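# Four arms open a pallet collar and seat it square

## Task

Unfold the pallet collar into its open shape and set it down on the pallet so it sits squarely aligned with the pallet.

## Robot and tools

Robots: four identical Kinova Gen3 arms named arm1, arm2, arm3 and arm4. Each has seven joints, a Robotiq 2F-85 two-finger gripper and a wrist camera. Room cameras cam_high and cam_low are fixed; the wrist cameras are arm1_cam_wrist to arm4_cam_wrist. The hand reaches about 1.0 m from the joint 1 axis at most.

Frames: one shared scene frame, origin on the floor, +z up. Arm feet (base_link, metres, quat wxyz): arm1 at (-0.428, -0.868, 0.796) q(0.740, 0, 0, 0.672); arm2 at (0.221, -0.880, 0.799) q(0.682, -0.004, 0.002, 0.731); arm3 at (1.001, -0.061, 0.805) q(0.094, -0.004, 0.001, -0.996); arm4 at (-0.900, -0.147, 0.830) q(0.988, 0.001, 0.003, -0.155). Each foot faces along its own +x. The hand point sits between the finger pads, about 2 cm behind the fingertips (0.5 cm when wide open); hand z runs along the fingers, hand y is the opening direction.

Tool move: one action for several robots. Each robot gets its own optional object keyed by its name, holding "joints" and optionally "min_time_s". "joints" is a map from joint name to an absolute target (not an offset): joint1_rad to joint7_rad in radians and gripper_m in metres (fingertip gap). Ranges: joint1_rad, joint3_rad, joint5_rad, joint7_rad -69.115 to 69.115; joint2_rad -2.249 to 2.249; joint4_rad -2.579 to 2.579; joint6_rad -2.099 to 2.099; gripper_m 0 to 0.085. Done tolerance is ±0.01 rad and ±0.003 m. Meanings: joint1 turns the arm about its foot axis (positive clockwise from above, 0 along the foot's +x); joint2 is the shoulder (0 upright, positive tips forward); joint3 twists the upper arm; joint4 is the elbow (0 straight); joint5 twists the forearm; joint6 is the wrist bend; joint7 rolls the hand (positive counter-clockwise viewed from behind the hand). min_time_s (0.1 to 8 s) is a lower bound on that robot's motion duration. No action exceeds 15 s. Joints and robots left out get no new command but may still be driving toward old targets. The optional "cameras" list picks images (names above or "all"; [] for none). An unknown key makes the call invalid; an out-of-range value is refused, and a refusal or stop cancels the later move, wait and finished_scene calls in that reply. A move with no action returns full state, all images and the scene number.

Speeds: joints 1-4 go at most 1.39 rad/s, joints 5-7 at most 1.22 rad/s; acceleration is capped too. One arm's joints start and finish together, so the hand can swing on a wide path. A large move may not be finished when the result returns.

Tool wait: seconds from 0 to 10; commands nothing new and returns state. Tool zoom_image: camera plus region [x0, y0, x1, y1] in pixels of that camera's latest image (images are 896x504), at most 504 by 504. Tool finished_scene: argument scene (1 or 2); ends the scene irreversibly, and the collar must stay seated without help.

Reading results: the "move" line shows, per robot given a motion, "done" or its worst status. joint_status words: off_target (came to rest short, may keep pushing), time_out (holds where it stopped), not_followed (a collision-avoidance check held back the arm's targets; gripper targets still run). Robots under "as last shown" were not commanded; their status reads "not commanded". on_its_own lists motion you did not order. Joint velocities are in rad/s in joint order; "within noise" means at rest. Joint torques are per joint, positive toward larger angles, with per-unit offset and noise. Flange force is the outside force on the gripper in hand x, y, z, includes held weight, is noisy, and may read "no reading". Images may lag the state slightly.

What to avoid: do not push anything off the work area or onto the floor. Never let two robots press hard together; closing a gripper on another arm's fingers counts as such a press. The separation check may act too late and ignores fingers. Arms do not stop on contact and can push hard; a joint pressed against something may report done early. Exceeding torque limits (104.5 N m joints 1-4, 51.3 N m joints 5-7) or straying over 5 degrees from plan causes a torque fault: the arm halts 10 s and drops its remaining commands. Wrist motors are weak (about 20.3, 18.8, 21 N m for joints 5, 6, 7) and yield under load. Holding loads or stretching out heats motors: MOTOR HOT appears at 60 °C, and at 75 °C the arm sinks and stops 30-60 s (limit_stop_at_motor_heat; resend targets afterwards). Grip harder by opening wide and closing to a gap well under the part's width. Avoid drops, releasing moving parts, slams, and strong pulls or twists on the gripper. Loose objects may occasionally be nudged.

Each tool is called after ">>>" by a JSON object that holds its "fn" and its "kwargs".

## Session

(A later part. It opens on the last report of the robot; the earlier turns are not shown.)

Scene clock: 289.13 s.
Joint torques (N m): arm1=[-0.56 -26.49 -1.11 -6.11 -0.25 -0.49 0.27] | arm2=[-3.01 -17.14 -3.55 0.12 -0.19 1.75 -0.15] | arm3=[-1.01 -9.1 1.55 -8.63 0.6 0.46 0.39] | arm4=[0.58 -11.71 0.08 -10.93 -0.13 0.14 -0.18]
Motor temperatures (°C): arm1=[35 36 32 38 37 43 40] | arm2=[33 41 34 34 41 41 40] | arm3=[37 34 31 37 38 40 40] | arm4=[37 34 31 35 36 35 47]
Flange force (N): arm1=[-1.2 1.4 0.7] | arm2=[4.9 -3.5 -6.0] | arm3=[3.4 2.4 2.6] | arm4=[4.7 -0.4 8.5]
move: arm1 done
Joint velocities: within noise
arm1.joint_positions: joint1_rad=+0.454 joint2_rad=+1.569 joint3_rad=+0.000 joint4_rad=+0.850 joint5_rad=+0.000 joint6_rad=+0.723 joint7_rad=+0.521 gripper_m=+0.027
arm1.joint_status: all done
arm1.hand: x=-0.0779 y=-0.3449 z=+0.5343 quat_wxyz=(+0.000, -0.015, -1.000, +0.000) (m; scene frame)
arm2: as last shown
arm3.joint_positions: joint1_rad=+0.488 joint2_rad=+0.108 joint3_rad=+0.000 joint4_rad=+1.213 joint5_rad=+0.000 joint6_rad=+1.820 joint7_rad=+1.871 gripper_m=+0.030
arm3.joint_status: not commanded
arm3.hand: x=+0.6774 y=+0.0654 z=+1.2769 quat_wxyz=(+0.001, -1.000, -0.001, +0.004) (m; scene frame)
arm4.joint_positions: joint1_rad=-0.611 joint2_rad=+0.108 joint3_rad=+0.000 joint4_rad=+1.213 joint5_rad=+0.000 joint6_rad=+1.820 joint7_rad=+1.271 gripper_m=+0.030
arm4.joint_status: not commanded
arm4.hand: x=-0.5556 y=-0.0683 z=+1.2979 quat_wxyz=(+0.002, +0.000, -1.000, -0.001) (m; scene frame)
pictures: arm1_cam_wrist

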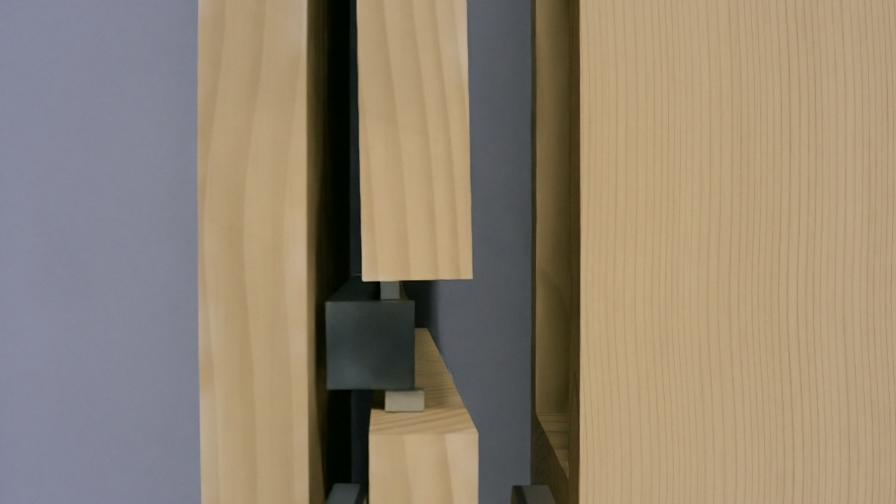

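>>> {"fn": "move", "kwargs": {"arm1": {"joints": {"joint1_rad": 0.4553, "joint2_rad": 1.5667, "joint4_rad": 0.8559, "joint6_rad": 0.719, "joint7_rad": 0.5197}, "min_time_s": 0.7}}}

>>> {"fn": "move", "kwargs": {"arm1": {"joints": {"joint2_rad": 1.5762, "joint4_rad": 0.8463, "joint6_rad": 0.7191}, "min_time_s": 1}, "cameras": ["arm1_cam_wrist"]}}

>>> {"fn": "zoom_image", "kwargs": {"camera": "arm1_cam_wrist", "region": [270, 250, 620, 504]}}

Scene clock: 291.73 s.
Joint torques (N m): arm1=[-0.13 -26.12 -0.68 -5.53 -0.14 -0.06 0.25] | arm2=[-2.78 -17.32 -3.33 -0.45 -0.16 1.47 -0.13] | arm3=[-0.97 -9.04 1.59 -8.62 0.56 0.5 0.34] | arm4=[0.53 -11.68 0.09 -10.92 -0.12 0.14 -0.17]
Motor temperatures (°C): arm1=[35 36 32 38 37 43 39] | arm2=[33 41 34 34 41 41 40] | arm3=[37 34 31 37 38 40 40] | arm4=[37 34 31 35 36 35 47]
Flange force (N): arm1=[-1.2 2.6 1.2] | arm2=[4.8 -2.2 -6.7] | arm3=[3.5 2.5 2.8] | arm4=[4.7 -0.5 8.5]
move: arm1 done
Joint velocities: within noise
arm1.joint_positions: joint1_rad=+0.455 joint2_rad=+1.567 joint3_rad=+0.000 joint4_rad=+0.856 joint5_rad=+0.000 joint6_rad=+0.719 joint7_rad=+0.520 gripper_m=+0.027
arm1.joint_status: all done
arm1.hand: x=-0.0779 y=-0.3461 z=+0.5343 quat_wxyz=(+0.000, -0.016, -1.000, +0.000) (m; scene frame)
arm2, arm3, arm4: as last shown
pictures: none

Scene clock: 293.03 s.
Joint torques (N m): arm1=[1.84 0.24 -0.11 -1.2 0.25 -4.24 0.46] | arm2=[-4.95 -20.58 -5.84 3.93 -0.53 4.47 -0.14] | arm3=[-1.01 -9.03 1.47 -8.62 0.5 0.42 0.37] | arm4=[0.54 -11.73 0.09 -10.93 -0.13 0.13 -0.17]
Motor temperatures (°C): arm1=[35 36 32 38 37 43 39] | arm2=[33 41 34 34 41 41 40] | arm3=[37 34 31 37 38 40 40] | arm4=[37 34 31 35 36 35 47]
Flange force (N): arm1=[7.1 -4.0 -51.1] | arm2=[5.5 -13.2 10.1] | arm3=[3.6 2.3 2.5] | arm4=[4.6 -0.4 8.5]
move: arm1 done
Joint velocities: within noise
arm1.joint_positions: joint1_rad=+0.455 joint2_rad=+1.576 joint3_rad=+0.000 joint4_rad=+0.846 joint5_rad=+0.000 joint6_rad=+0.719 joint7_rad=+0.520 gripper_m=+0.027
arm1.joint_status: all done
arm1.hand: x=-0.0778 y=-0.3461 z=+0.5304 quat_wxyz=(+0.000, -0.016, -1.000, +0.000) (m; scene frame)
arm2, arm3, arm4: as last shown
arm2.hand: x=+0.0558 y=-0.3975 z=+0.5308 quat_wxyz=(+0.004, +1.000, +0.000, +0.002) (m; scene frame)
pictures: arm1_cam_wrist

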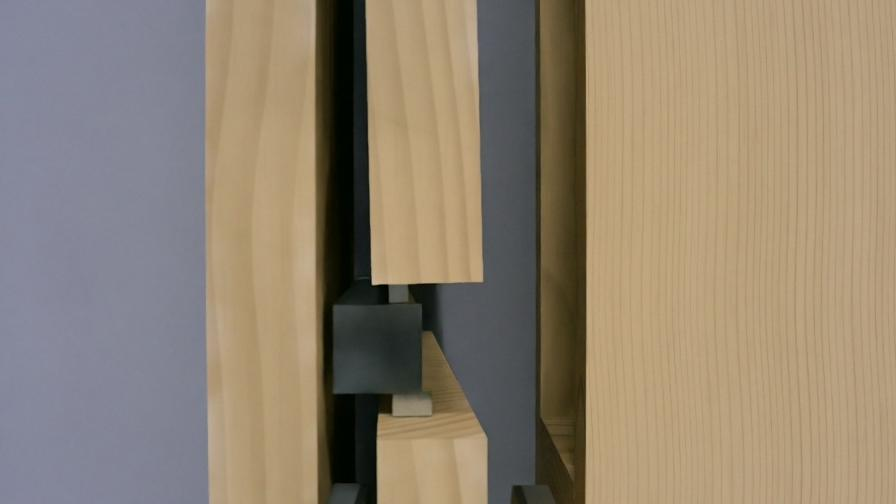

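Scaled by 1.440 from the camera's 896x504 image, which has a finer 1280x720 frame.

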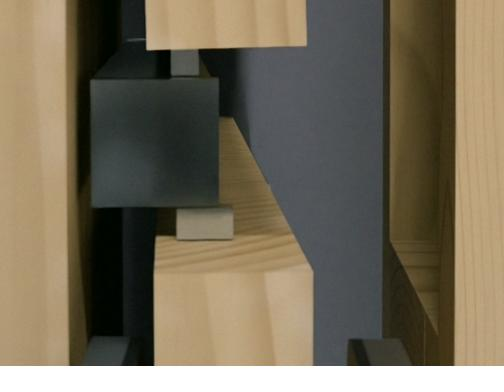

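>>> {"fn": "move", "kwargs": {"arm1": {"joints": {"joint2_rad": 1.5712, "joint4_rad": 0.8514, "joint6_rad": 0.719}, "min_time_s": 0.7}}}

>>> {"fn": "move", "kwargs": {"arm1": {"joints": {"gripper_m": 0.012}}, "cameras": ["arm1_cam_wrist"]}}

>>> {"fn": "zoom_image", "kwargs": {"camera": "arm1_cam_wrist", "region": [270, 250, 620, 504]}}

Scene clock: 295.87 s.
Joint torques (N m): arm1=[-0.45 -17.87 -1.54 -3 -0.42 -0.35 0.27] | arm2=[-3.08 -17.39 -3.66 0.32 -0.2 1.86 -0.1] | arm3=[-0.96 -9.05 1.55 -8.63 0.52 0.47 0.39] | arm4=[0.53 -11.7 0.08 -10.94 -0.14 0.17 -0.17]
Motor temperatures (°C): arm1=[35 36 32 38 37 43 39] | arm2=[33 41 34 34 41 41 40] | arm3=[37 34 31 37 38 40 40] | arm4=[37 34 31 35 36 35 47]
Flange force (N): arm1=[-1.6 2.4 -12.3] | arm2=[4.7 -4.0 -5.0] | arm3=[3.5 2.6 2.7] | arm4=[4.7 -0.5 8.7]
move: arm1 done
Joint velocities: within noise
arm1.joint_positions: joint1_rad=+0.455 joint2_rad=+1.571 joint3_rad=+0.000 joint4_rad=+0.851 joint5_rad=+0.000 joint6_rad=+0.719 joint7_rad=+0.520 gripper_m=+0.027
arm1.joint_status: all done
arm1.hand: x=-0.0779 y=-0.3461 z=+0.5324 quat_wxyz=(+0.000, -0.016, -1.000, +0.000) (m; scene frame)
arm2, arm3, arm4: as last shown
arm2.hand: x=+0.0558 y=-0.3976 z=+0.5308 quat_wxyz=(+0.004, +1.000, +0.000, +0.002) (m; scene frame)
pictures: none

Scene clock: 296.57 s.
Joint torques (N m): arm1=[-0.05 -17.95 -1.22 -4.45 -0.44 -1.63 0.1] | arm2=[-2.65 -18.39 -3.08 -0.65 -0.11 1.32 -0.11] | arm3=[-1.06 -8.97 1.5 -8.59 0.58 0.48 0.37] | arm4=[0.54 -11.69 0.09 -10.92 -0.12 0.15 -0.16]
Motor temperatures (°C): arm1=[35 36 32 38 37 43 39] | arm2=[33 41 34 34 41 41 40] | arm3=[37 34 31 37 38 40 40] | arm4=[37 34 31 35 36 35 47]
Flange force (N): arm1=[0.6 -0.5 -15.6] | arm2=[4.4 -2.5 -4.7] | arm3=[3.7 2.3 2.6] | arm4=[4.7 -0.4 8.5]
move: arm1 off_target
Joint velocities: within noise
arm1.joint_positions: joint1_rad=+0.455 joint2_rad=+1.571 joint3_rad=+0.000 joint4_rad=+0.851 joint5_rad=+0.000 joint6_rad=+0.719 joint7_rad=+0.520 gripper_m=+0.018
arm1.joint_status: gripper_m off_target (ended at +0.018, target +0.012)
arm1.hand: x=-0.0778 y=-0.3461 z=+0.5325 quat_wxyz=(+0.000, -0.016, -1.000, +0.000) (m; scene frame)
arm2, arm3, arm4: as last shown
arm2.hand: x=+0.0557 y=-0.3976 z=+0.5308 quat_wxyz=(+0.004, +1.000, +0.000, +0.002) (m; scene frame)
pictures: arm1_cam_wrist

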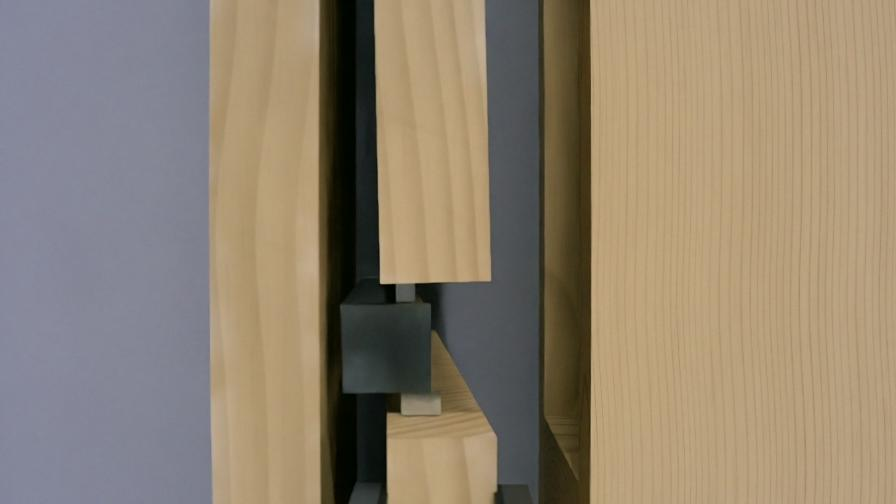

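Scaled by 1.440 from the camera's 896x504 image, which has a finer 1280x720 frame.

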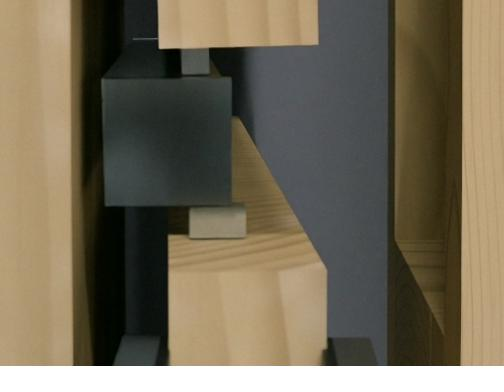

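>>> {"fn": "move", "kwargs": {"arm2": {"joints": {"joint1_rad": -0.3338, "joint2_rad": 1.4049, "joint4_rad": 1.5172, "joint6_rad": 0.2195, "joint7_rad": 2.7387}, "min_time_s": 5}, "cameras": ["arm1_cam_wrist", "arm2_cam_wrist"]}}

Scene clock: 303.67 s.
Joint torques (N m): arm1=[-0.64 -17.67 -1.54 -7.1 -0.44 -4.01 0.09] | arm2=[-7.8 -15.57 -8.87 1.01 0.45 1.8 0.79] | arm3=[-1 -9.09 1.6 -8.59 0.54 0.45 0.39] | arm4=[0.56 -11.68 0.1 -10.95 -0.14 0.13 -0.19]
Motor temperatures (°C): arm1=[35 36 32 38 37 43 39] | arm2=[33 40 34 34 41 41 40] | arm3=[37 34 31 37 38 40 40] | arm4=[37 34 31 35 36 35 47]
Flange force (N): arm1=[3.6 -7.1 -22.6] | arm2=[12.1 -7.1 -7.6] | arm3=[3.3 2.5 2.4] | arm4=[4.8 -0.5 8.6]
move: arm2 done
Joint velocities: within noise
arm1, arm3, arm4: as last shown
arm1.hand: x=-0.0779 y=-0.3461 z=+0.5324 quat_wxyz=(+0.000, -0.016, -1.000, +0.000) (m; scene frame)
arm2.joint_positions: joint1_rad=-0.334 joint2_rad=+1.405 joint3_rad=+0.000 joint4_rad=+1.517 joint5_rad=+0.000 joint6_rad=+0.220 joint7_rad=+2.739 gripper_m=+0.017
arm2.joint_status: all done
arm2.hand: x=+0.0558 y=-0.4275 z=+0.5311 quat_wxyz=(+0.004, +1.000, +0.000, +0.002) (m; scene frame)
pictures: arm1_cam_wrist, arm2_cam_wrist

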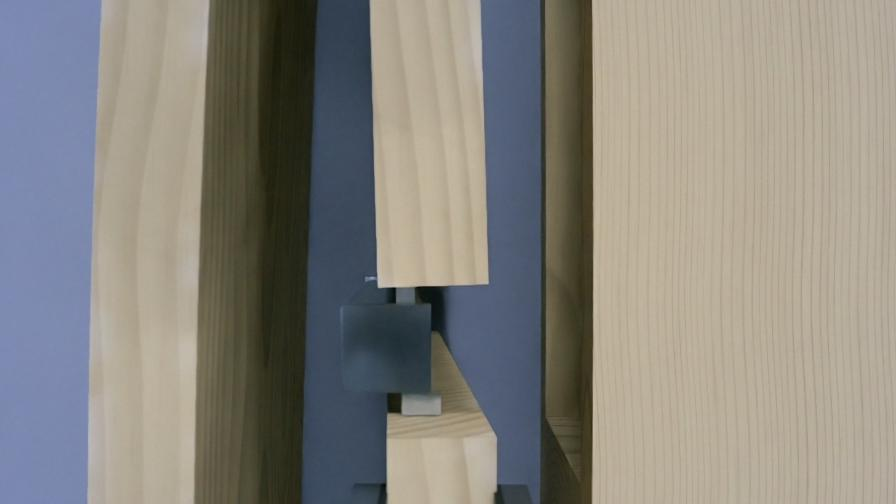

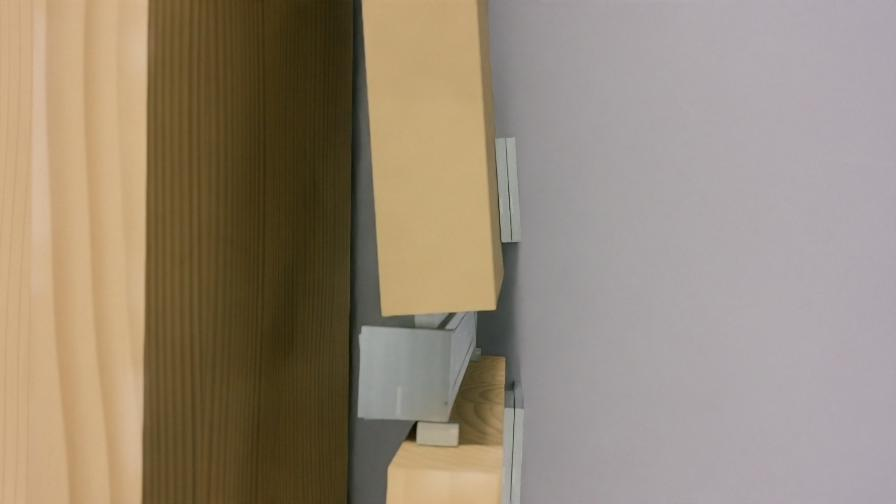

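>>> {"fn": "move", "kwargs": {"arm2": {"joints": {"gripper_m": 0.042}}, "cameras": ["arm1_cam_wrist"]}}

>>> {"fn": "move", "kwargs": {"arm2": {"joints": {"joint2_rad": 1.4838, "joint4_rad": 1.452, "joint6_rad": 0.2059}, "min_time_s": 2.5}, "cameras": ["arm1_cam_wrist", "arm2_cam_wrist"]}}

Scene clock: 326.17 s.
Joint torques (N m): arm1=[0.35 -17.46 -0.78 -5.07 -0.25 -2.21 0.05] | arm2=[0.21 -22.88 0.68 -2.39 0.36 0.1 -0.26] | arm3=[-1.03 -9.09 1.52 -8.64 0.6 0.44 0.38] | arm4=[0.51 -11.7 0.14 -10.92 -0.12 0.13 -0.17]
Motor temperatures (°C): arm1=[35 35 32 38 37 43 39] | arm2=[33 40 35 34 41 41 40] | arm3=[37 34 31 37 38 40 40] | arm4=[37 34 31 35 36 35 47]
Flange force (N): arm1=[2.4 -2.3 -18.2] | arm2=[0.1 1.6 2.4] | arm3=[3.5 2.3 2.6] | arm4=[4.7 -0.5 8.5]
move: arm2 done
Joint velocities: within noise
arm1, arm3, arm4: as last shown
arm2.joint_positions: joint1_rad=-0.334 joint2_rad=+1.405 joint3_rad=+0.000 joint4_rad=+1.517 joint5_rad=+0.000 joint6_rad=+0.220 joint7_rad=+2.739 gripper_m=+0.042
arm2.joint_status: all done
arm2.hand: x=+0.0558 y=-0.4275 z=+0.5310 quat_wxyz=(+0.004, +1.000, +0.000, +0.002) (m; scene frame)
pictures: arm1_cam_wrist

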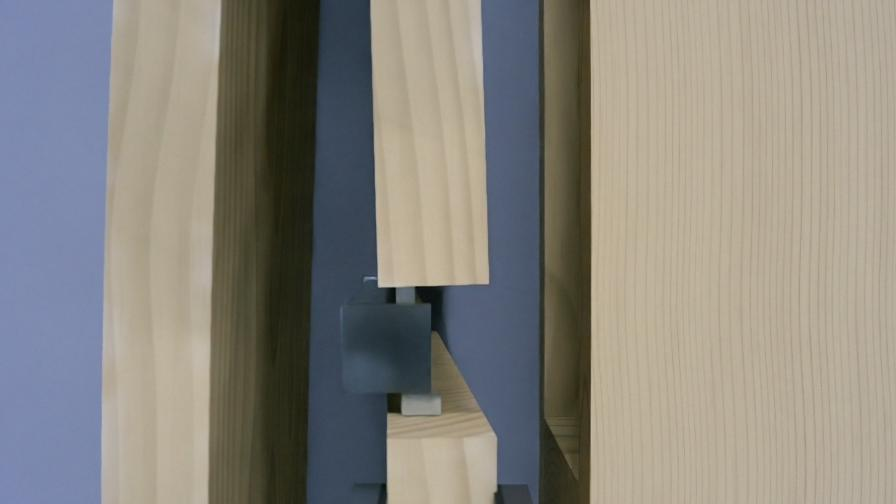

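Scene clock: 328.97 s.
Joint torques (N m): arm1=[0.28 -17.45 -0.84 -4.96 -0.21 -2.23 0.12] | arm2=[0.19 -22.95 0.68 -2.23 0.37 0.14 -0.26] | arm3=[-0.98 -9.01 1.54 -8.65 0.55 0.45 0.37] | arm4=[0.53 -11.69 0.1 -10.92 -0.11 0.13 -0.17]
Motor temperatures (°C): arm1=[35 35 32 38 37 43 39] | arm2=[33 40 35 34 41 41 40] | arm3=[37 34 31 37 38 40 40] | arm4=[37 34 31 35 36 35 47]
Flange force (N): arm1=[2.0 -1.6 -18.0] | arm2=[0.2 1.6 2.3] | arm3=[3.7 2.5 2.7] | arm4=[4.7 -0.5 8.5]
move: arm2 done
Joint velocities: within noise
arm1, arm3, arm4: as last shown
arm2.joint_positions: joint1_rad=-0.334 joint2_rad=+1.484 joint3_rad=+0.000 joint4_rad=+1.452 joint5_rad=+0.000 joint6_rad=+0.206 joint7_rad=+2.739 gripper_m=+0.042
arm2.joint_status: all done
arm2.hand: x=+0.0559 y=-0.4278 z=+0.4972 quat_wxyz=(+0.004, +1.000, +0.000, +0.002) (m; scene frame)
pictures: arm1_cam_wrist, arm2_cam_wrist

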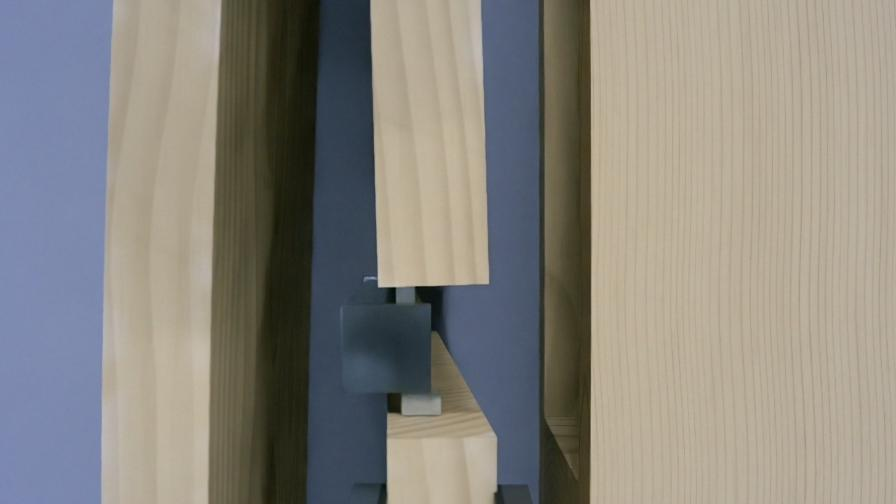

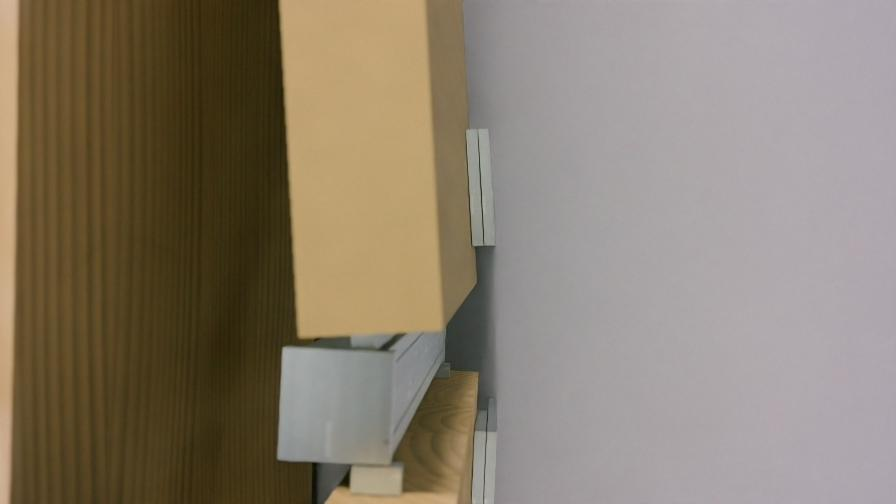

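>>> {"fn": "move", "kwargs": {"arm2": {"joints": {"gripper_m": 0.008}}, "cameras": ["arm1_cam_wrist"]}}

Scene clock: 330.50 s.
Joint torques (N m): arm1=[-1.49 -17.75 -1.83 -5.75 -0.28 -2.59 0.4] | arm2=[1.46 -11.49 4.06 0.83 1.99 0.22 0.81] | arm3=[-1.09 -8.91 1.55 -8.65 0.52 0.46 0.42] | arm4=[0.54 -11.68 0.08 -10.95 -0.14 0.14 -0.15]
Motor temperatures (°C): arm1=[35 35 32 38 37 43 39] | arm2=[33 40 35 34 41 41 40] | arm3=[37 34 31 37 38 40 40] | arm4=[37 34 31 35 36 35 47]
Flange force (N): arm1=[1.4 -5.2 -19.2] | arm2=[-6.2 -1.5 -18.2] | arm3=[3.9 2.6 2.8] | arm4=[4.8 -0.4 8.6]
move: arm2 off_target
Joint velocities: within noise
arm1: as last shown
arm1.hand: x=-0.0778 y=-0.3462 z=+0.5324 quat_wxyz=(+0.000, -0.016, -1.000, +0.000) (m; scene frame)
arm2.joint_positions: joint1_rad=-0.334 joint2_rad=+1.484 joint3_rad=+0.000 joint4_rad=+1.452 joint5_rad=+0.000 joint6_rad=+0.206 joint7_rad=+2.739 gripper_m=+0.019
arm2.joint_status: gripper_m off_target (ended at +0.019, target +0.008)
arm2.hand: x=+0.0559 y=-0.4278 z=+0.4973 quat_wxyz=(+0.004, +1.000, +0.000, +0.002) (m; scene frame)
arm3.joint_positions: joint1_rad=+0.488 joint2_rad=+0.108 joint3_rad=+0.000 joint4_rad=+1.213 joint5_rad=+0.000 joint6_rad=+1.820 joint7_rad=+1.871 gripper_m=+0.030
arm3.joint_status: not commanded
arm3.hand: x=+0.6774 y=+0.0654 z=+1.2769 quat_wxyz=(+0.001, -1.000, -0.001, +0.004) (m; scene frame)
arm4.joint_positions: joint1_rad=-0.611 joint2_rad=+0.108 joint3_rad=+0.000 joint4_rad=+1.213 joint5_rad=+0.000 joint6_rad=+1.820 joint7_rad=+1.271 gripper_m=+0.030
arm4.joint_status: not commanded
arm4.hand: x=-0.5556 y=-0.0683 z=+1.2979 quat_wxyz=(+0.002, +0.000, -1.000, -0.001) (m; scene frame)
pictures: arm1_cam_wrist

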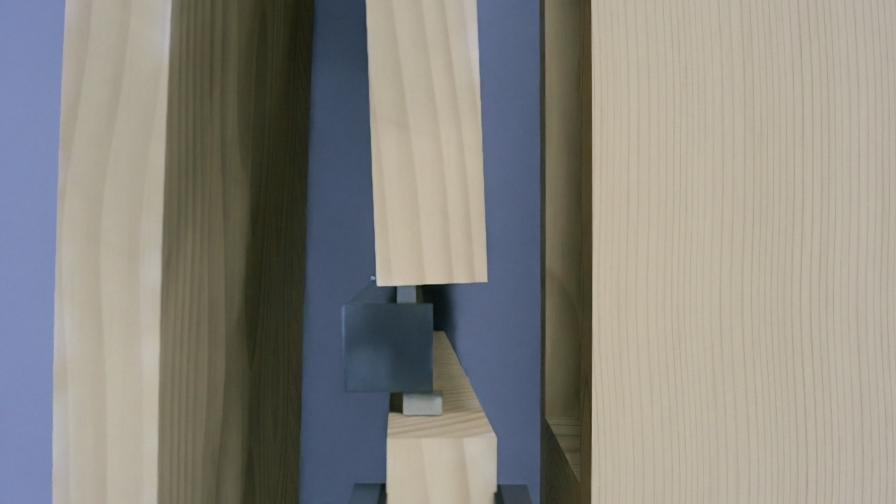

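>>> {"fn": "move", "kwargs": {"arm2": {"joints": {"joint1_rad": -0.3888, "joint2_rad": 1.4658, "joint4_rad": 1.6469, "joint6_rad": 0.0289, "joint7_rad": 2.6837}, "min_time_s": 6}, "cameras": ["arm1_cam_wrist", "cam_high"]}}

Scene clock: 338.67 s.
Joint torques (N m): arm1=[0.78 -28.1 0.77 -6.34 0.63 0.05 0.61] | arm2=[-5.67 -19.96 -4.98 3.4 2.75 2.52 2.03] | arm3=[-1.02 -9.11 1.64 -8.6 0.56 0.46 0.41] | arm4=[0.51 -11.67 0.07 -10.96 -0.12 0.14 -0.17]
Motor temperatures (°C): arm1=[35 35 32 38 37 43 39] | arm2=[33 40 35 34 41 41 40] | arm3=[37 34 31 37 38 40 40] | arm4=[37 34 31 35 36 35 47]
Flange force (N): arm1=[1.3 2.3 4.0] | arm2=[5.3 -6.7 8.2] | arm3=[3.3 2.5 2.5] | arm4=[4.8 -0.6 8.7]
move: arm2 done
Joint velocities: within noise
arm1, arm3, arm4: as last shown
arm1.hand: x=-0.0779 y=-0.3461 z=+0.5324 quat_wxyz=(+0.000, -0.016, -1.000, +0.000) (m; scene frame)
arm2.joint_positions: joint1_rad=-0.389 joint2_rad=+1.466 joint3_rad=+0.000 joint4_rad=+1.647 joint5_rad=+0.000 joint6_rad=+0.029 joint7_rad=+2.684 gripper_m=+0.019
arm2.joint_status: all done
arm2.hand: x=+0.0559 y=-0.4878 z=+0.4988 quat_wxyz=(+0.004, +1.000, +0.000, +0.002) (m; scene frame)
pictures: arm1_cam_wrist, cam_high

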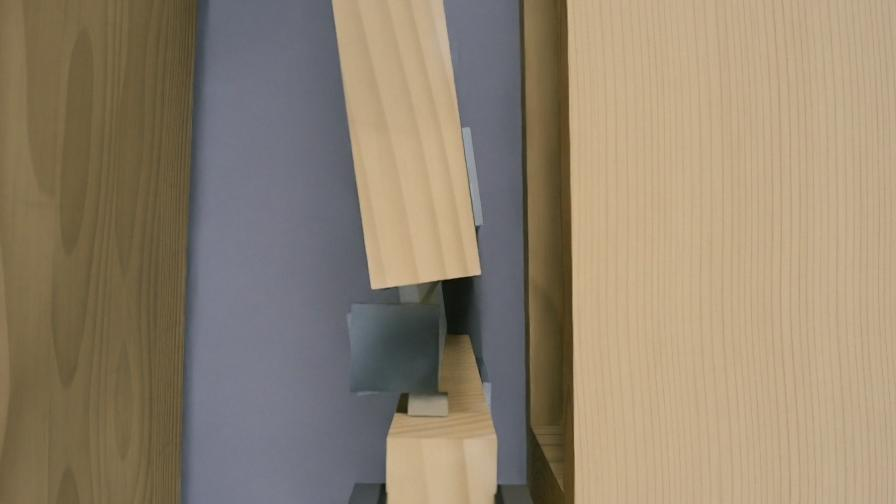

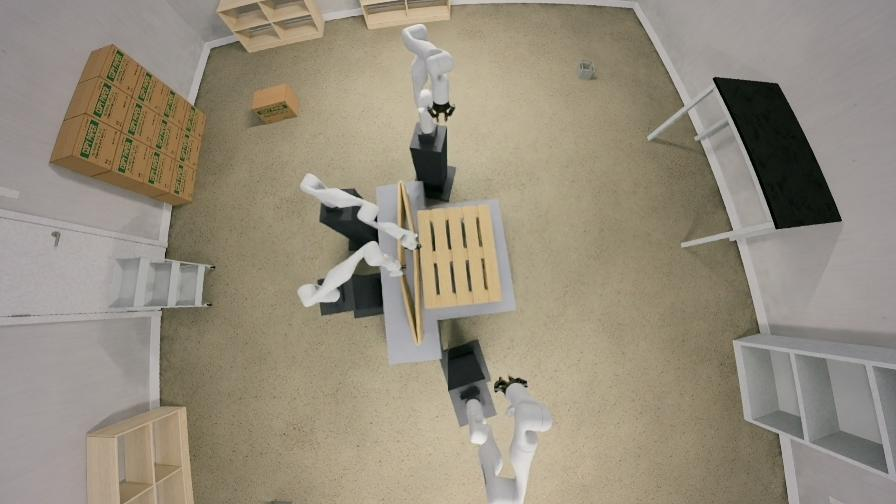

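>>> {"fn": "zoom_image", "kwargs": {"camera": "cam_high", "region": [370, 160, 520, 370]}}

Scaled by 2.400 from the camera's 896x504 image, which has a finer 1280x720 frame.

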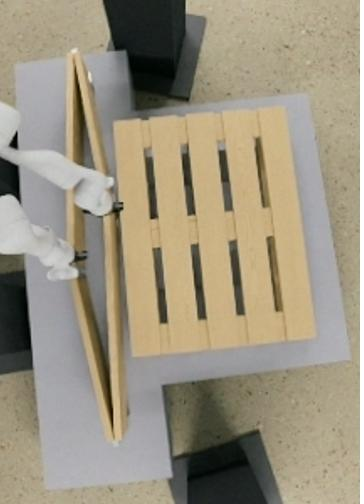

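>>> {"fn": "move", "kwargs": {"arm1": {"joints": {"gripper_m": 0.03}}}}

>>> {"fn": "move", "kwargs": {"arm1": {"joints": {"joint1_rad": 0.4559, "joint2_rad": 1.50, "joint4_rad": 0.92, "joint6_rad": 0.7216}, "min_time_s": 1.2}}}

>>> {"fn": "move", "kwargs": {"arm1": {"joints": {"joint1_rad": -0.2052, "joint2_rad": 0.9795, "joint4_rad": 1.9098, "joint6_rad": 0.2523, "joint7_rad": -0.17, "gripper_m": 0.05}, "min_time_s": 3}, "cameras": ["arm1_cam_wrist", "arm2_cam_wrist"]}}

Scene clock: 343.37 s.
Joint torques (N m): arm1=[-0.06 -26.18 -0.6 -5.6 -0.12 -0.05 0.26] | arm2=[-4.31 -20.48 -3.08 2.45 2.71 2.08 1.96] | arm3=[-1.02 -8.97 1.52 -8.53 0.54 0.43 0.36] | arm4=[0.56 -11.66 0.09 -10.95 -0.14 0.13 -0.18]
Motor temperatures (°C): arm1=[35 35 32 38 37 43 39] | arm2=[33 40 35 34 41 41 40] | arm3=[37 34 31 37 38 40 40] | arm4=[37 34 31 35 36 35 47]
Flange force (N): arm1=[-0.9 2.4 1.2] | arm2=[3.3 -3.8 7.4] | arm3=[3.5 2.3 2.2] | arm4=[4.9 -0.5 8.6]
move: arm1 done
Joint velocities: within noise
arm1.joint_positions: joint1_rad=+0.455 joint2_rad=+1.571 joint3_rad=+0.000 joint4_rad=+0.851 joint5_rad=+0.000 joint6_rad=+0.719 joint7_rad=+0.520 gripper_m=+0.030
arm1.joint_status: all done
arm1.hand: x=-0.0778 y=-0.3461 z=+0.5324 quat_wxyz=(+0.000, -0.016, -1.000, +0.000) (m; scene frame)
arm2, arm3, arm4: as last shown
arm2.hand: x=+0.0558 y=-0.4878 z=+0.4988 quat_wxyz=(+0.004, +1.000, +0.000, +0.002) (m; scene frame)
pictures: none

Scene clock: 344.87 s.
Joint torques (N m): arm1=[-0.06 -26.22 -0.66 -5.48 -0.09 -0.06 0.27] | arm2=[-4.04 -20.66 -2.7 2.35 2.69 2.03 1.96] | arm3=[-1.05 -9.08 1.52 -8.57 0.53 0.44 0.38] | arm4=[0.55 -11.71 0.09 -10.94 -0.13 0.15 -0.15]
Motor temperatures (°C): arm1=[35 35 32 38 37 43 39] | arm2=[33 40 35 34 41 41 40] | arm3=[37 34 31 37 38 40 40] | arm4=[37 34 31 35 36 35 47]
Flange force (N): arm1=[-1.3 3.1 1.5] | arm2=[2.8 -3.4 7.6] | arm3=[3.3 2.3 2.3] | arm4=[4.7 -0.4 8.6]
move: arm1 done
Joint velocities: within noise
arm1.joint_positions: joint1_rad=+0.456 joint2_rad=+1.500 joint3_rad=+0.000 joint4_rad=+0.920 joint5_rad=+0.000 joint6_rad=+0.722 joint7_rad=+0.520 gripper_m=+0.030
arm1.joint_status: all done
arm1.hand: x=-0.0778 y=-0.3467 z=+0.5629 quat_wxyz=(+0.000, -0.016, -1.000, +0.000) (m; scene frame)
arm2, arm3, arm4: as last shown
arm2.hand: x=+0.0559 y=-0.4877 z=+0.4988 quat_wxyz=(+0.004, +1.000, +0.000, +0.002) (m; scene frame)
pictures: none

Scene clock: 348.20 s.
Joint torques (N m): arm1=[-0.1 -19.19 -0.81 -2 -0.14 -0.11 0.29] | arm2=[-4.01 -20.62 -2.66 2.37 2.68 1.98 1.92] | arm3=[-0.99 -9.02 1.61 -8.57 0.59 0.4 0.35] | arm4=[0.57 -11.71 0.1 -10.92 -0.12 0.14 -0.19]
Motor temperatures (°C): arm1=[35 35 32 38 37 43 39] | arm2=[33 40 35 34 41 41 40] | arm3=[37 34 31 37 38 40 40] | arm4=[37 34 31 35 36 35 47]
Flange force (N): arm1=[0.6 1.2 0.7] | arm2=[2.7 -3.6 7.5] | arm3=[3.4 2.4 2.2] | arm4=[4.7 -0.5 8.5]
move: arm1 done
Joint velocities: within noise
arm1.joint_positions: joint1_rad=-0.205 joint2_rad=+0.980 joint3_rad=+0.000 joint4_rad=+1.910 joint5_rad=+0.000 joint6_rad=+0.252 joint7_rad=-0.170 gripper_m=+0.050
arm1.joint_status: all done
arm1.hand: x=-0.4499 y=-0.4397 z=+0.6992 quat_wxyz=(+0.000, -0.031, -1.000, +0.000) (m; scene frame)
arm2, arm3, arm4: as last shown
pictures: arm1_cam_wrist, arm2_cam_wrist

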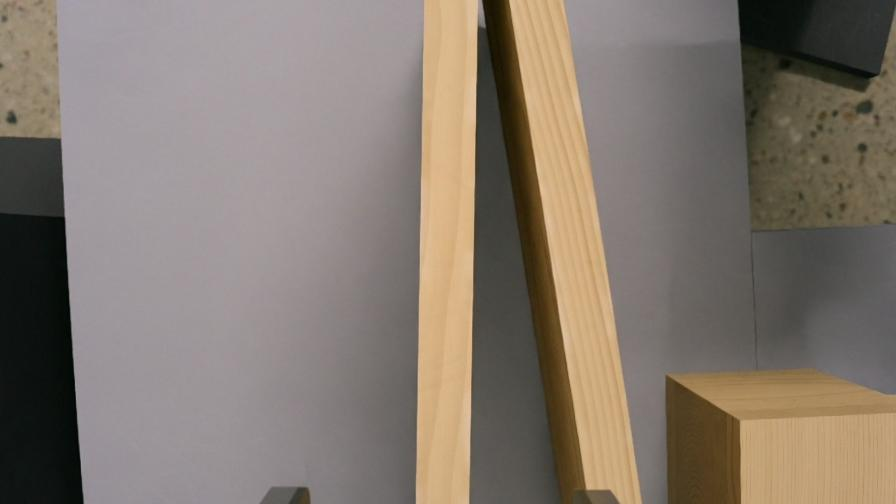

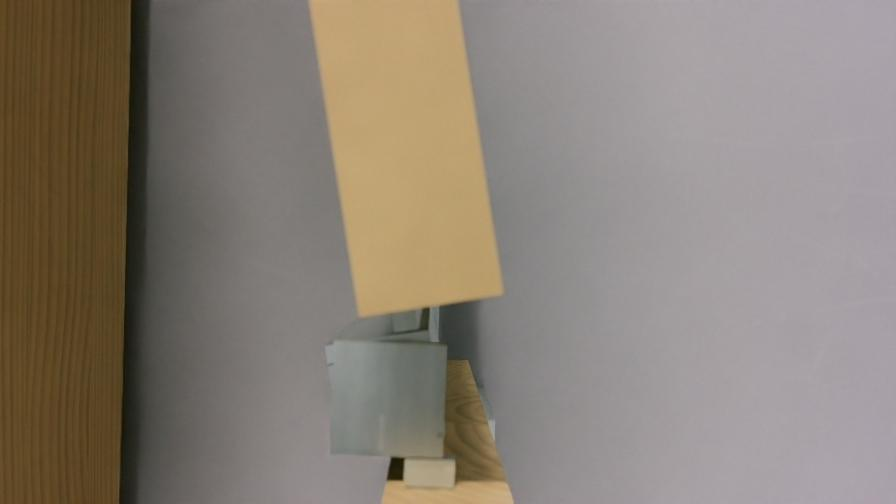

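>>> {"fn": "move", "kwargs": {"arm1": {"joints": {"joint1_rad": -0.2048, "joint2_rad": 1.3697, "joint4_rad": 1.7178, "joint6_rad": 0.0541, "joint7_rad": -0.1842, "gripper_m": 0.042}, "min_time_s": 3}, "cameras": ["arm1_cam_wrist"]}}

>>> {"fn": "zoom_image", "kwargs": {"camera": "arm1_cam_wrist", "region": [270, 250, 620, 504]}}

Scene clock: 354.13 s.
Joint torques (N m): arm1=[-0.09 -20.38 -0.74 -0.33 -0.08 -0.11 0.32] | arm2=[-4.04 -20.64 -2.66 2.33 2.67 1.99 1.92] | arm3=[-1.08 -9.05 1.52 -8.53 0.54 0.49 0.32] | arm4=[0.54 -11.69 0.1 -10.95 -0.11 0.15 -0.16]
Motor temperatures (°C): arm1=[35 35 32 38 37 43 39] | arm2=[33 40 34 34 41 41 40] | arm3=[37 34 31 37 38 40 40] | arm4=[37 34 31 35 36 35 47]
Flange force (N): arm1=[0.4 0.8 0.8] | arm2=[2.8 -3.5 7.5] | arm3=[3.4 2.0 2.3] | arm4=[4.8 -0.4 8.7]
move: arm1 done
Joint velocities: within noise
arm1.joint_positions: joint1_rad=-0.205 joint2_rad=+1.370 joint3_rad=+0.000 joint4_rad=+1.718 joint5_rad=+0.000 joint6_rad=+0.054 joint7_rad=-0.184 gripper_m=+0.042
arm1.joint_status: all done
arm1.hand: x=-0.4499 y=-0.4382 z=+0.5392 quat_wxyz=(+0.000, -0.038, -0.999, +0.000) (m; scene frame)
arm2, arm3, arm4: as last shown
pictures: arm1_cam_wrist

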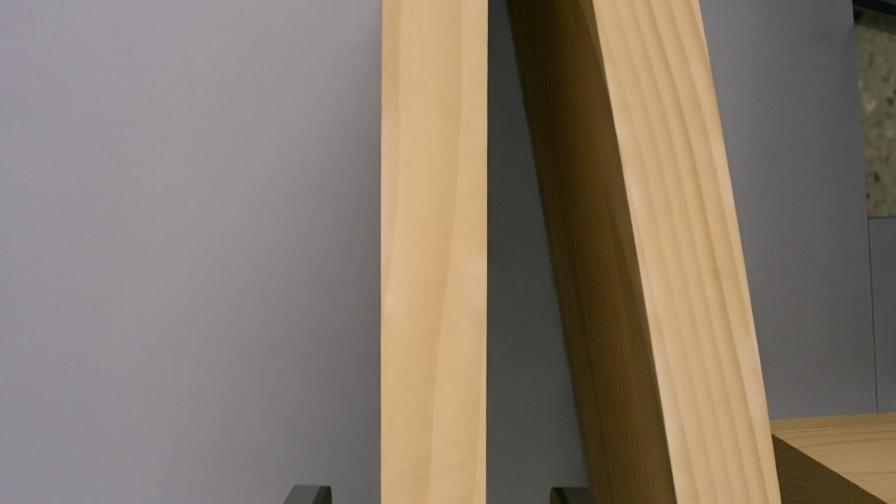

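Scaled by 1.440 from the camera's 896x504 image, which has a finer 1280x720 frame.

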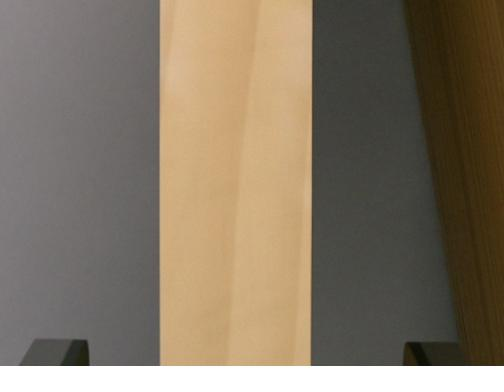

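>>> {"fn": "move", "kwargs": {"arm1": {"joints": {"joint1_rad": -0.2051, "joint2_rad": 1.4699, "joint4_rad": 1.6416, "joint6_rad": 0.0301, "joint7_rad": -0.1845}, "min_time_s": 2}}}

>>> {"fn": "move", "kwargs": {"arm1": {"joints": {"gripper_m": 0.008}}, "cameras": ["arm1_cam_wrist", "arm2_cam_wrist"]}}

Scene clock: 357.77 s.
Joint torques (N m): arm1=[-0.04 -20.56 -0.71 0.01 -0.08 -0.08 0.26] | arm2=[-4.05 -20.61 -2.7 2.36 2.68 2.02 1.96] | arm3=[-0.98 -9 1.51 -8.53 0.57 0.45 0.36] | arm4=[0.53 -11.68 0.09 -10.93 -0.14 0.11 -0.15]
Motor temperatures (°C): arm1=[35 35 32 38 37 43 39] | arm2=[33 40 34 34 41 41 40] | arm3=[37 34 31 37 38 40 40] | arm4=[37 34 31 35 36 35 47]
Flange force (N): arm1=[0.4 1.1 1.3] | arm2=[2.8 -3.5 7.5] | arm3=[3.4 2.4 2.2] | arm4=[4.8 -0.4 8.5]
move: arm1 done
Joint velocities: within noise
arm1.joint_positions: joint1_rad=-0.205 joint2_rad=+1.470 joint3_rad=+0.000 joint4_rad=+1.642 joint5_rad=+0.000 joint6_rad=+0.030 joint7_rad=-0.185 gripper_m=+0.042
arm1.joint_status: all done
arm1.hand: x=-0.4498 y=-0.4394 z=+0.4972 quat_wxyz=(+0.000, -0.038, -0.999, +0.000) (m; scene frame)
arm2, arm3, arm4: as last shown
pictures: none

Scene clock: 358.53 s.
Joint torques (N m): arm1=[-0.18 -18.81 -1.13 -1.05 -0.13 -0.17 0.19] | arm2=[-3.49 -22.3 -1.23 2.28 2.89 1.33 2.11] | arm3=[-0.98 -9.05 1.65 -8.6 0.58 0.47 0.41] | arm4=[0.53 -11.7 0.07 -10.97 -0.13 0.15 -0.17]
Motor temperatures (°C): arm1=[35 35 32 38 37 43 39] | arm2=[33 40 34 34 41 41 40] | arm3=[37 34 31 37 38 40 40] | arm4=[37 34 31 35 36 35 47]
Flange force (N): arm1=[-0.4 -2.0 -5.0] | arm2=[0.4 -4.6 11.1] | arm3=[3.4 2.7 2.6] | arm4=[4.8 -0.5 8.7]
move: arm1 off_target
Joint velocities: within noise
arm1.joint_positions: joint1_rad=-0.205 joint2_rad=+1.470 joint3_rad=+0.000 joint4_rad=+1.642 joint5_rad=+0.000 joint6_rad=+0.030 joint7_rad=-0.185 gripper_m=+0.019
arm1.joint_status: gripper_m off_target (ended at +0.019, target +0.008)
arm1.hand: x=-0.4498 y=-0.4394 z=+0.4972 quat_wxyz=(+0.000, -0.038, -0.999, +0.000) (m; scene frame)
arm2, arm3, arm4: as last shown
pictures: arm1_cam_wrist, arm2_cam_wrist

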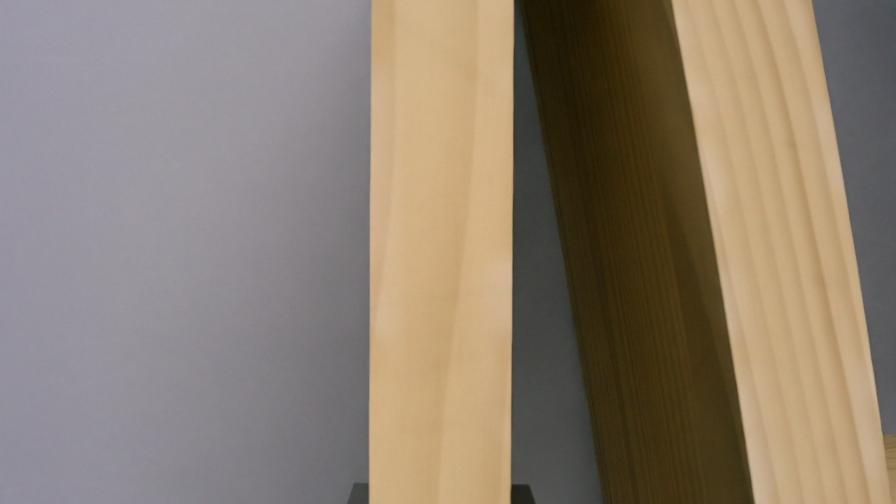

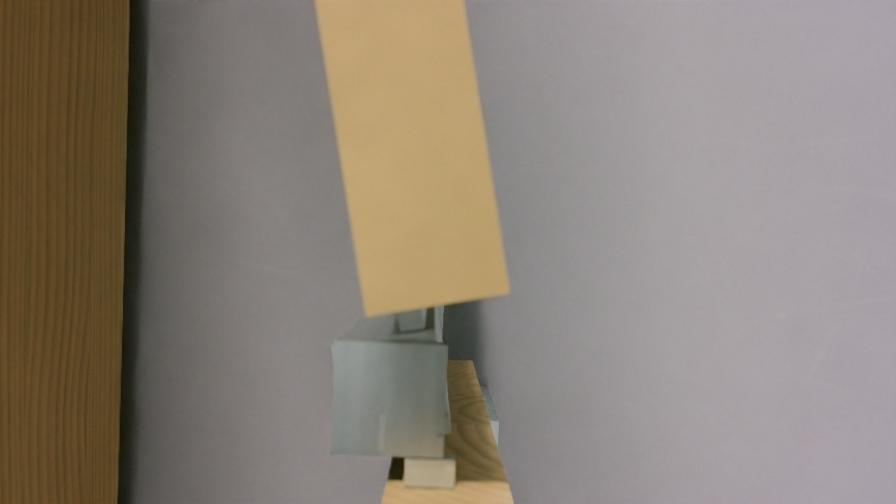

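>>> {"fn": "move", "kwargs": {"arm1": {"joints": {"gripper_m": 0.042}}}}

>>> {"fn": "move", "kwargs": {"arm1": {"joints": {"joint2_rad": 1.29, "joint4_rad": 1.772, "joint6_rad": 0.0796}, "min_time_s": 2}}}

>>> {"fn": "move", "kwargs": {"arm1": {"joints": {"joint1_rad": 0.2513, "joint2_rad": 1.3281, "joint4_rad": 1.6664, "joint6_rad": 0.1471, "joint7_rad": 3.4135}, "min_time_s": 3}, "cameras": ["arm1_cam_wrist", "arm2_cam_wrist"]}}

Scene clock: 367.80 s.
Joint torques (N m): arm1=[-0.03 -20.48 -0.61 -0.07 -0.12 -0.08 0.26] | arm2=[-3.19 -21.55 -1.28 0.63 2.7 0.91 1.94] | arm3=[-1 -9.08 1.54 -8.68 0.6 0.45 0.41] | arm4=[0.54 -11.71 0.09 -10.94 -0.12 0.15 -0.17]
Motor temperatures (°C): arm1=[35 35 32 38 37 43 39] | arm2=[33 40 34 34 41 41 40] | arm3=[37 34 31 37 38 40 40] | arm4=[37 34 31 35 36 35 47]
Flange force (N): arm1=[0.4 0.9 1.0] | arm2=[1.8 -0.7 5.8] | arm3=[3.6 2.6 2.8] | arm4=[4.7 -0.5 8.6]
move: arm1 done
Joint velocities: within noise
arm1.joint_positions: joint1_rad=-0.205 joint2_rad=+1.470 joint3_rad=+0.000 joint4_rad=+1.642 joint5_rad=+0.000 joint6_rad=+0.030 joint7_rad=-0.185 gripper_m=+0.042
arm1.joint_status: all done
arm1.hand: x=-0.4498 y=-0.4394 z=+0.4972 quat_wxyz=(+0.000, -0.038, -0.999, +0.000) (m; scene frame)
arm2: as last shown
arm2.hand: x=+0.0558 y=-0.4878 z=+0.4988 quat_wxyz=(+0.004, +1.000, +0.000, +0.002) (m; scene frame)
arm3.joint_positions: joint1_rad=+0.488 joint2_rad=+0.108 joint3_rad=+0.000 joint4_rad=+1.213 joint5_rad=+0.000 joint6_rad=+1.820 joint7_rad=+1.871 gripper_m=+0.030
arm3.joint_status: not commanded
arm3.hand: x=+0.6774 y=+0.0654 z=+1.2769 quat_wxyz=(+0.001, -1.000, -0.001, +0.004) (m; scene frame)
arm4.joint_positions: joint1_rad=-0.611 joint2_rad=+0.108 joint3_rad=+0.000 joint4_rad=+1.213 joint5_rad=+0.000 joint6_rad=+1.820 joint7_rad=+1.271 gripper_m=+0.030
arm4.joint_status: not commanded
arm4.hand: x=-0.5556 y=-0.0683 z=+1.2979 quat_wxyz=(+0.002, +0.000, -1.000, -0.001) (m; scene frame)
pictures: none

Scene clock: 370.10 s.
Joint torques (N m): arm1=[-0.04 -20.32 -0.78 -0.46 -0.09 -0.13 0.25] | arm2=[-3 -21.57 -0.99 0.6 2.71 0.86 1.96] | arm3=[-1.03 -9.05 1.51 -8.66 0.57 0.43 0.41] | arm4=[0.54 -11.71 0.1 -10.95 -0.12 0.16 -0.16]
Motor temperatures (°C): arm1=[35 35 32 38 37 43 39] | arm2=[33 40 34 34 41 41 40] | arm3=[37 34 31 37 38 40 40] | arm4=[37 34 31 35 36 35 47]
Flange force (N): arm1=[0.5 1.2 1.0] | arm2=[1.3 -0.6 5.8] | arm3=[3.6 2.5 2.7] | arm4=[4.8 -0.4 8.7]
move: arm1 done
Joint velocities: within noise
arm1.joint_positions: joint1_rad=-0.205 joint2_rad=+1.290 joint3_rad=+0.000 joint4_rad=+1.772 joint5_rad=+0.000 joint6_rad=+0.080 joint7_rad=-0.185 gripper_m=+0.042
arm1.joint_status: all done
arm1.hand: x=-0.4500 y=-0.4382 z=+0.5723 quat_wxyz=(+0.000, -0.038, -0.999, +0.000) (m; scene frame)
arm2.joint_positions: joint1_rad=-0.389 joint2_rad=+1.466 joint3_rad=+0.000 joint4_rad=+1.647 joint5_rad=+0.000 joint6_rad=+0.029 joint7_rad=+2.684 gripper_m=+0.019
arm2.joint_status: not commanded
arm2.hand: x=+0.0559 y=-0.4877 z=+0.4988 quat_wxyz=(+0.004, +1.000, +0.000, +0.002) (m; scene frame)
arm3, arm4: as last shown
pictures: none

Scene clock: 374.50 s.
Joint torques (N m): arm1=[-0.04 -21.16 -0.61 -1.09 -0.12 -0.14 0.29] | arm2=[-2.97 -21.57 -0.96 0.59 2.72 0.88 1.95] | arm3=[-1.04 -9.03 1.62 -8.63 0.52 0.44 0.46] | arm4=[0.53 -11.7 0.07 -10.94 -0.1 0.14 -0.16]
Motor temperatures (°C): arm1=[35 35 32 38 37 43 39] | arm2=[33 41 34 34 41 41 40] | arm3=[37 34 31 37 38 40 40] | arm4=[37 34 31 35 36 35 47]
Flange force (N): arm1=[0.0 -1.3 1.1] | arm2=[1.3 -0.5 5.7] | arm3=[3.5 2.7 2.6] | arm4=[4.7 -0.5 8.6]
move: arm1 done
Joint velocities: within noise
arm1.joint_positions: joint1_rad=+0.251 joint2_rad=+1.328 joint3_rad=+0.000 joint4_rad=+1.666 joint5_rad=+0.000 joint6_rad=+0.147 joint7_rad=+3.414 gripper_m=+0.042
arm1.joint_status: all done
arm1.hand: x=-0.2499 y=-0.4489 z=+0.5593 quat_wxyz=(+0.000, +0.999, -0.038, +0.000) (m; scene frame)
arm2, arm3, arm4: as last shown
pictures: arm1_cam_wrist, arm2_cam_wrist

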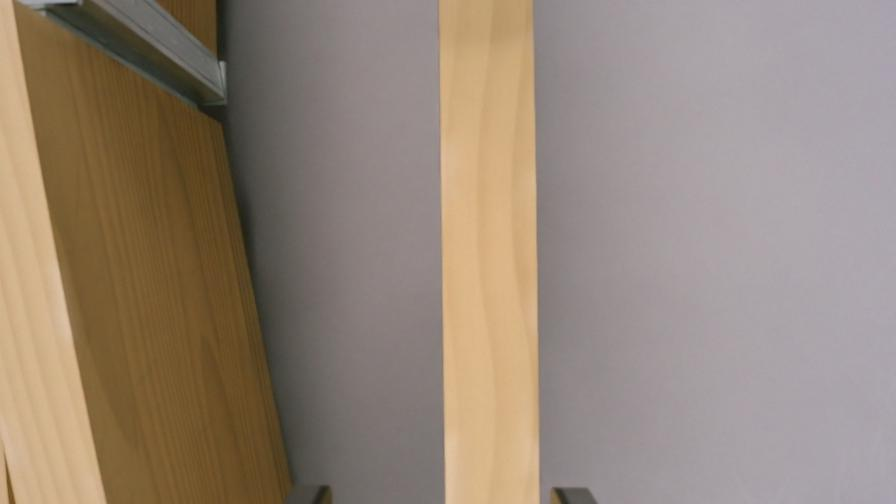

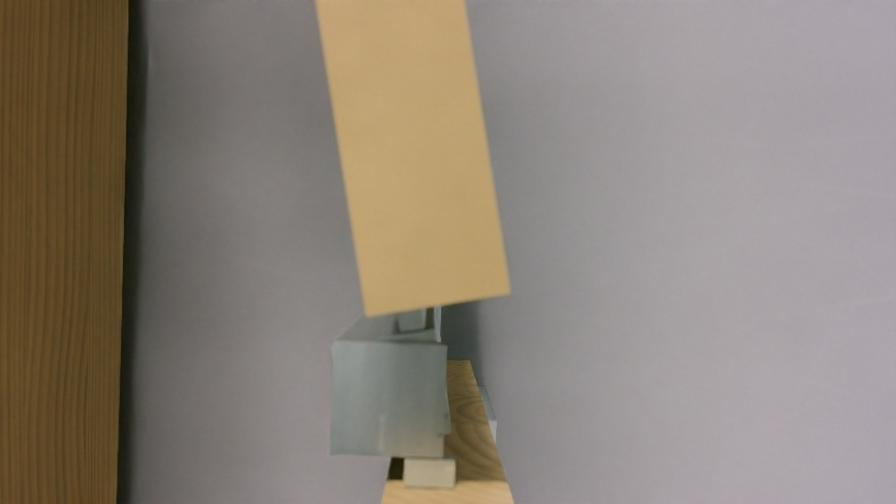

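>>> {"fn": "move", "kwargs": {"arm1": {"joints": {"joint1_rad": 0.26, "joint2_rad": 1.3248, "joint4_rad": 1.7022, "joint6_rad": 0.1145, "joint7_rad": 3.4322}, "min_time_s": 1.2}, "cameras": ["arm1_cam_wrist"]}}

>>> {"fn": "move", "kwargs": {"arm1": {"joints": {"joint2_rad": 1.4744, "joint4_rad": 1.5869, "joint6_rad": 0.0803}, "min_time_s": 2.5}, "cameras": ["arm1_cam_wrist"]}}

Scene clock: 379.13 s.
Joint torques (N m): arm1=[-0.07 -20.77 -0.56 -0.83 -0.1 -0.03 0.24] | arm2=[-2.98 -21.56 -1 0.6 2.73 0.86 1.93] | arm3=[-1.01 -9.03 1.65 -8.55 0.59 0.47 0.35] | arm4=[0.56 -11.69 0.11 -10.95 -0.12 0.14 -0.14]
Motor temperatures (°C): arm1=[35 35 32 38 37 43 39] | arm2=[33 41 34 34 41 40 40] | arm3=[37 34 31 37 38 40 40] | arm4=[37 34 31 34 36 35 47]
Flange force (N): arm1=[0.0 -0.8 1.0] | arm2=[1.3 -0.6 5.7] | arm3=[3.4 2.4 2.4] | arm4=[4.9 -0.3 8.6]
move: arm1 done
Joint velocities: within noise
arm1.joint_positions: joint1_rad=+0.260 joint2_rad=+1.325 joint3_rad=+0.000 joint4_rad=+1.702 joint5_rad=+0.000 joint6_rad=+0.114 joint7_rad=+3.432 gripper_m=+0.042
arm1.joint_status: all done
arm1.hand: x=-0.2499 y=-0.4602 z=+0.5593 quat_wxyz=(+0.000, +0.999, -0.033, +0.000) (m; scene frame)
arm2, arm3, arm4: as last shown
pictures: arm1_cam_wrist

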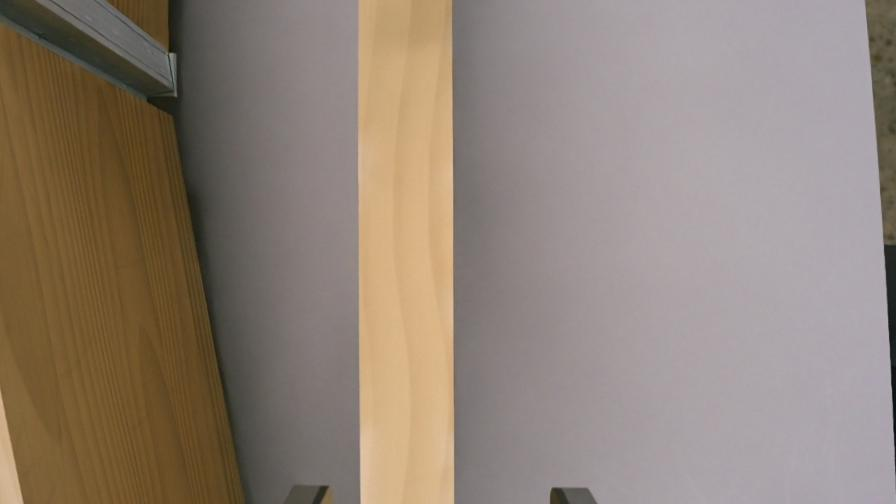

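Scene clock: 381.93 s.
Joint torques (N m): arm1=[-0.08 -20.93 -0.58 -0.53 -0.09 -0.09 0.27] | arm2=[-2.99 -21.59 -0.97 0.58 2.71 0.87 1.96] | arm3=[-1.05 -9.02 1.62 -8.62 0.51 0.43 0.39] | arm4=[0.54 -11.69 0.14 -10.95 -0.14 0.15 -0.18]
Motor temperatures (°C): arm1=[35 35 32 38 37 43 39] | arm2=[33 41 34 34 41 40 40] | arm3=[37 34 31 37 38 40 40] | arm4=[37 34 31 34 36 35 47]
Flange force (N): arm1=[0.1 -0.9 0.9] | arm2=[1.4 -0.5 5.8] | arm3=[3.6 2.5 2.6] | arm4=[4.8 -0.5 8.7]
move: arm1 done
Joint velocities: within noise
arm1.joint_positions: joint1_rad=+0.260 joint2_rad=+1.474 joint3_rad=+0.000 joint4_rad=+1.587 joint5_rad=+0.000 joint6_rad=+0.080 joint7_rad=+3.432 gripper_m=+0.042
arm1.joint_status: all done
arm1.hand: x=-0.2499 y=-0.4602 z=+0.4963 quat_wxyz=(+0.000, +0.999, -0.033, +0.000) (m; scene frame)
arm2, arm3, arm4: as last shown
pictures: arm1_cam_wrist

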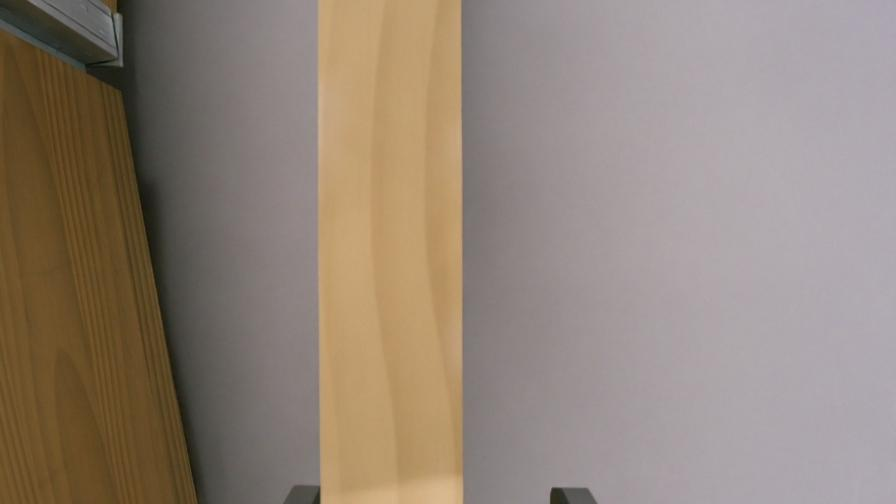

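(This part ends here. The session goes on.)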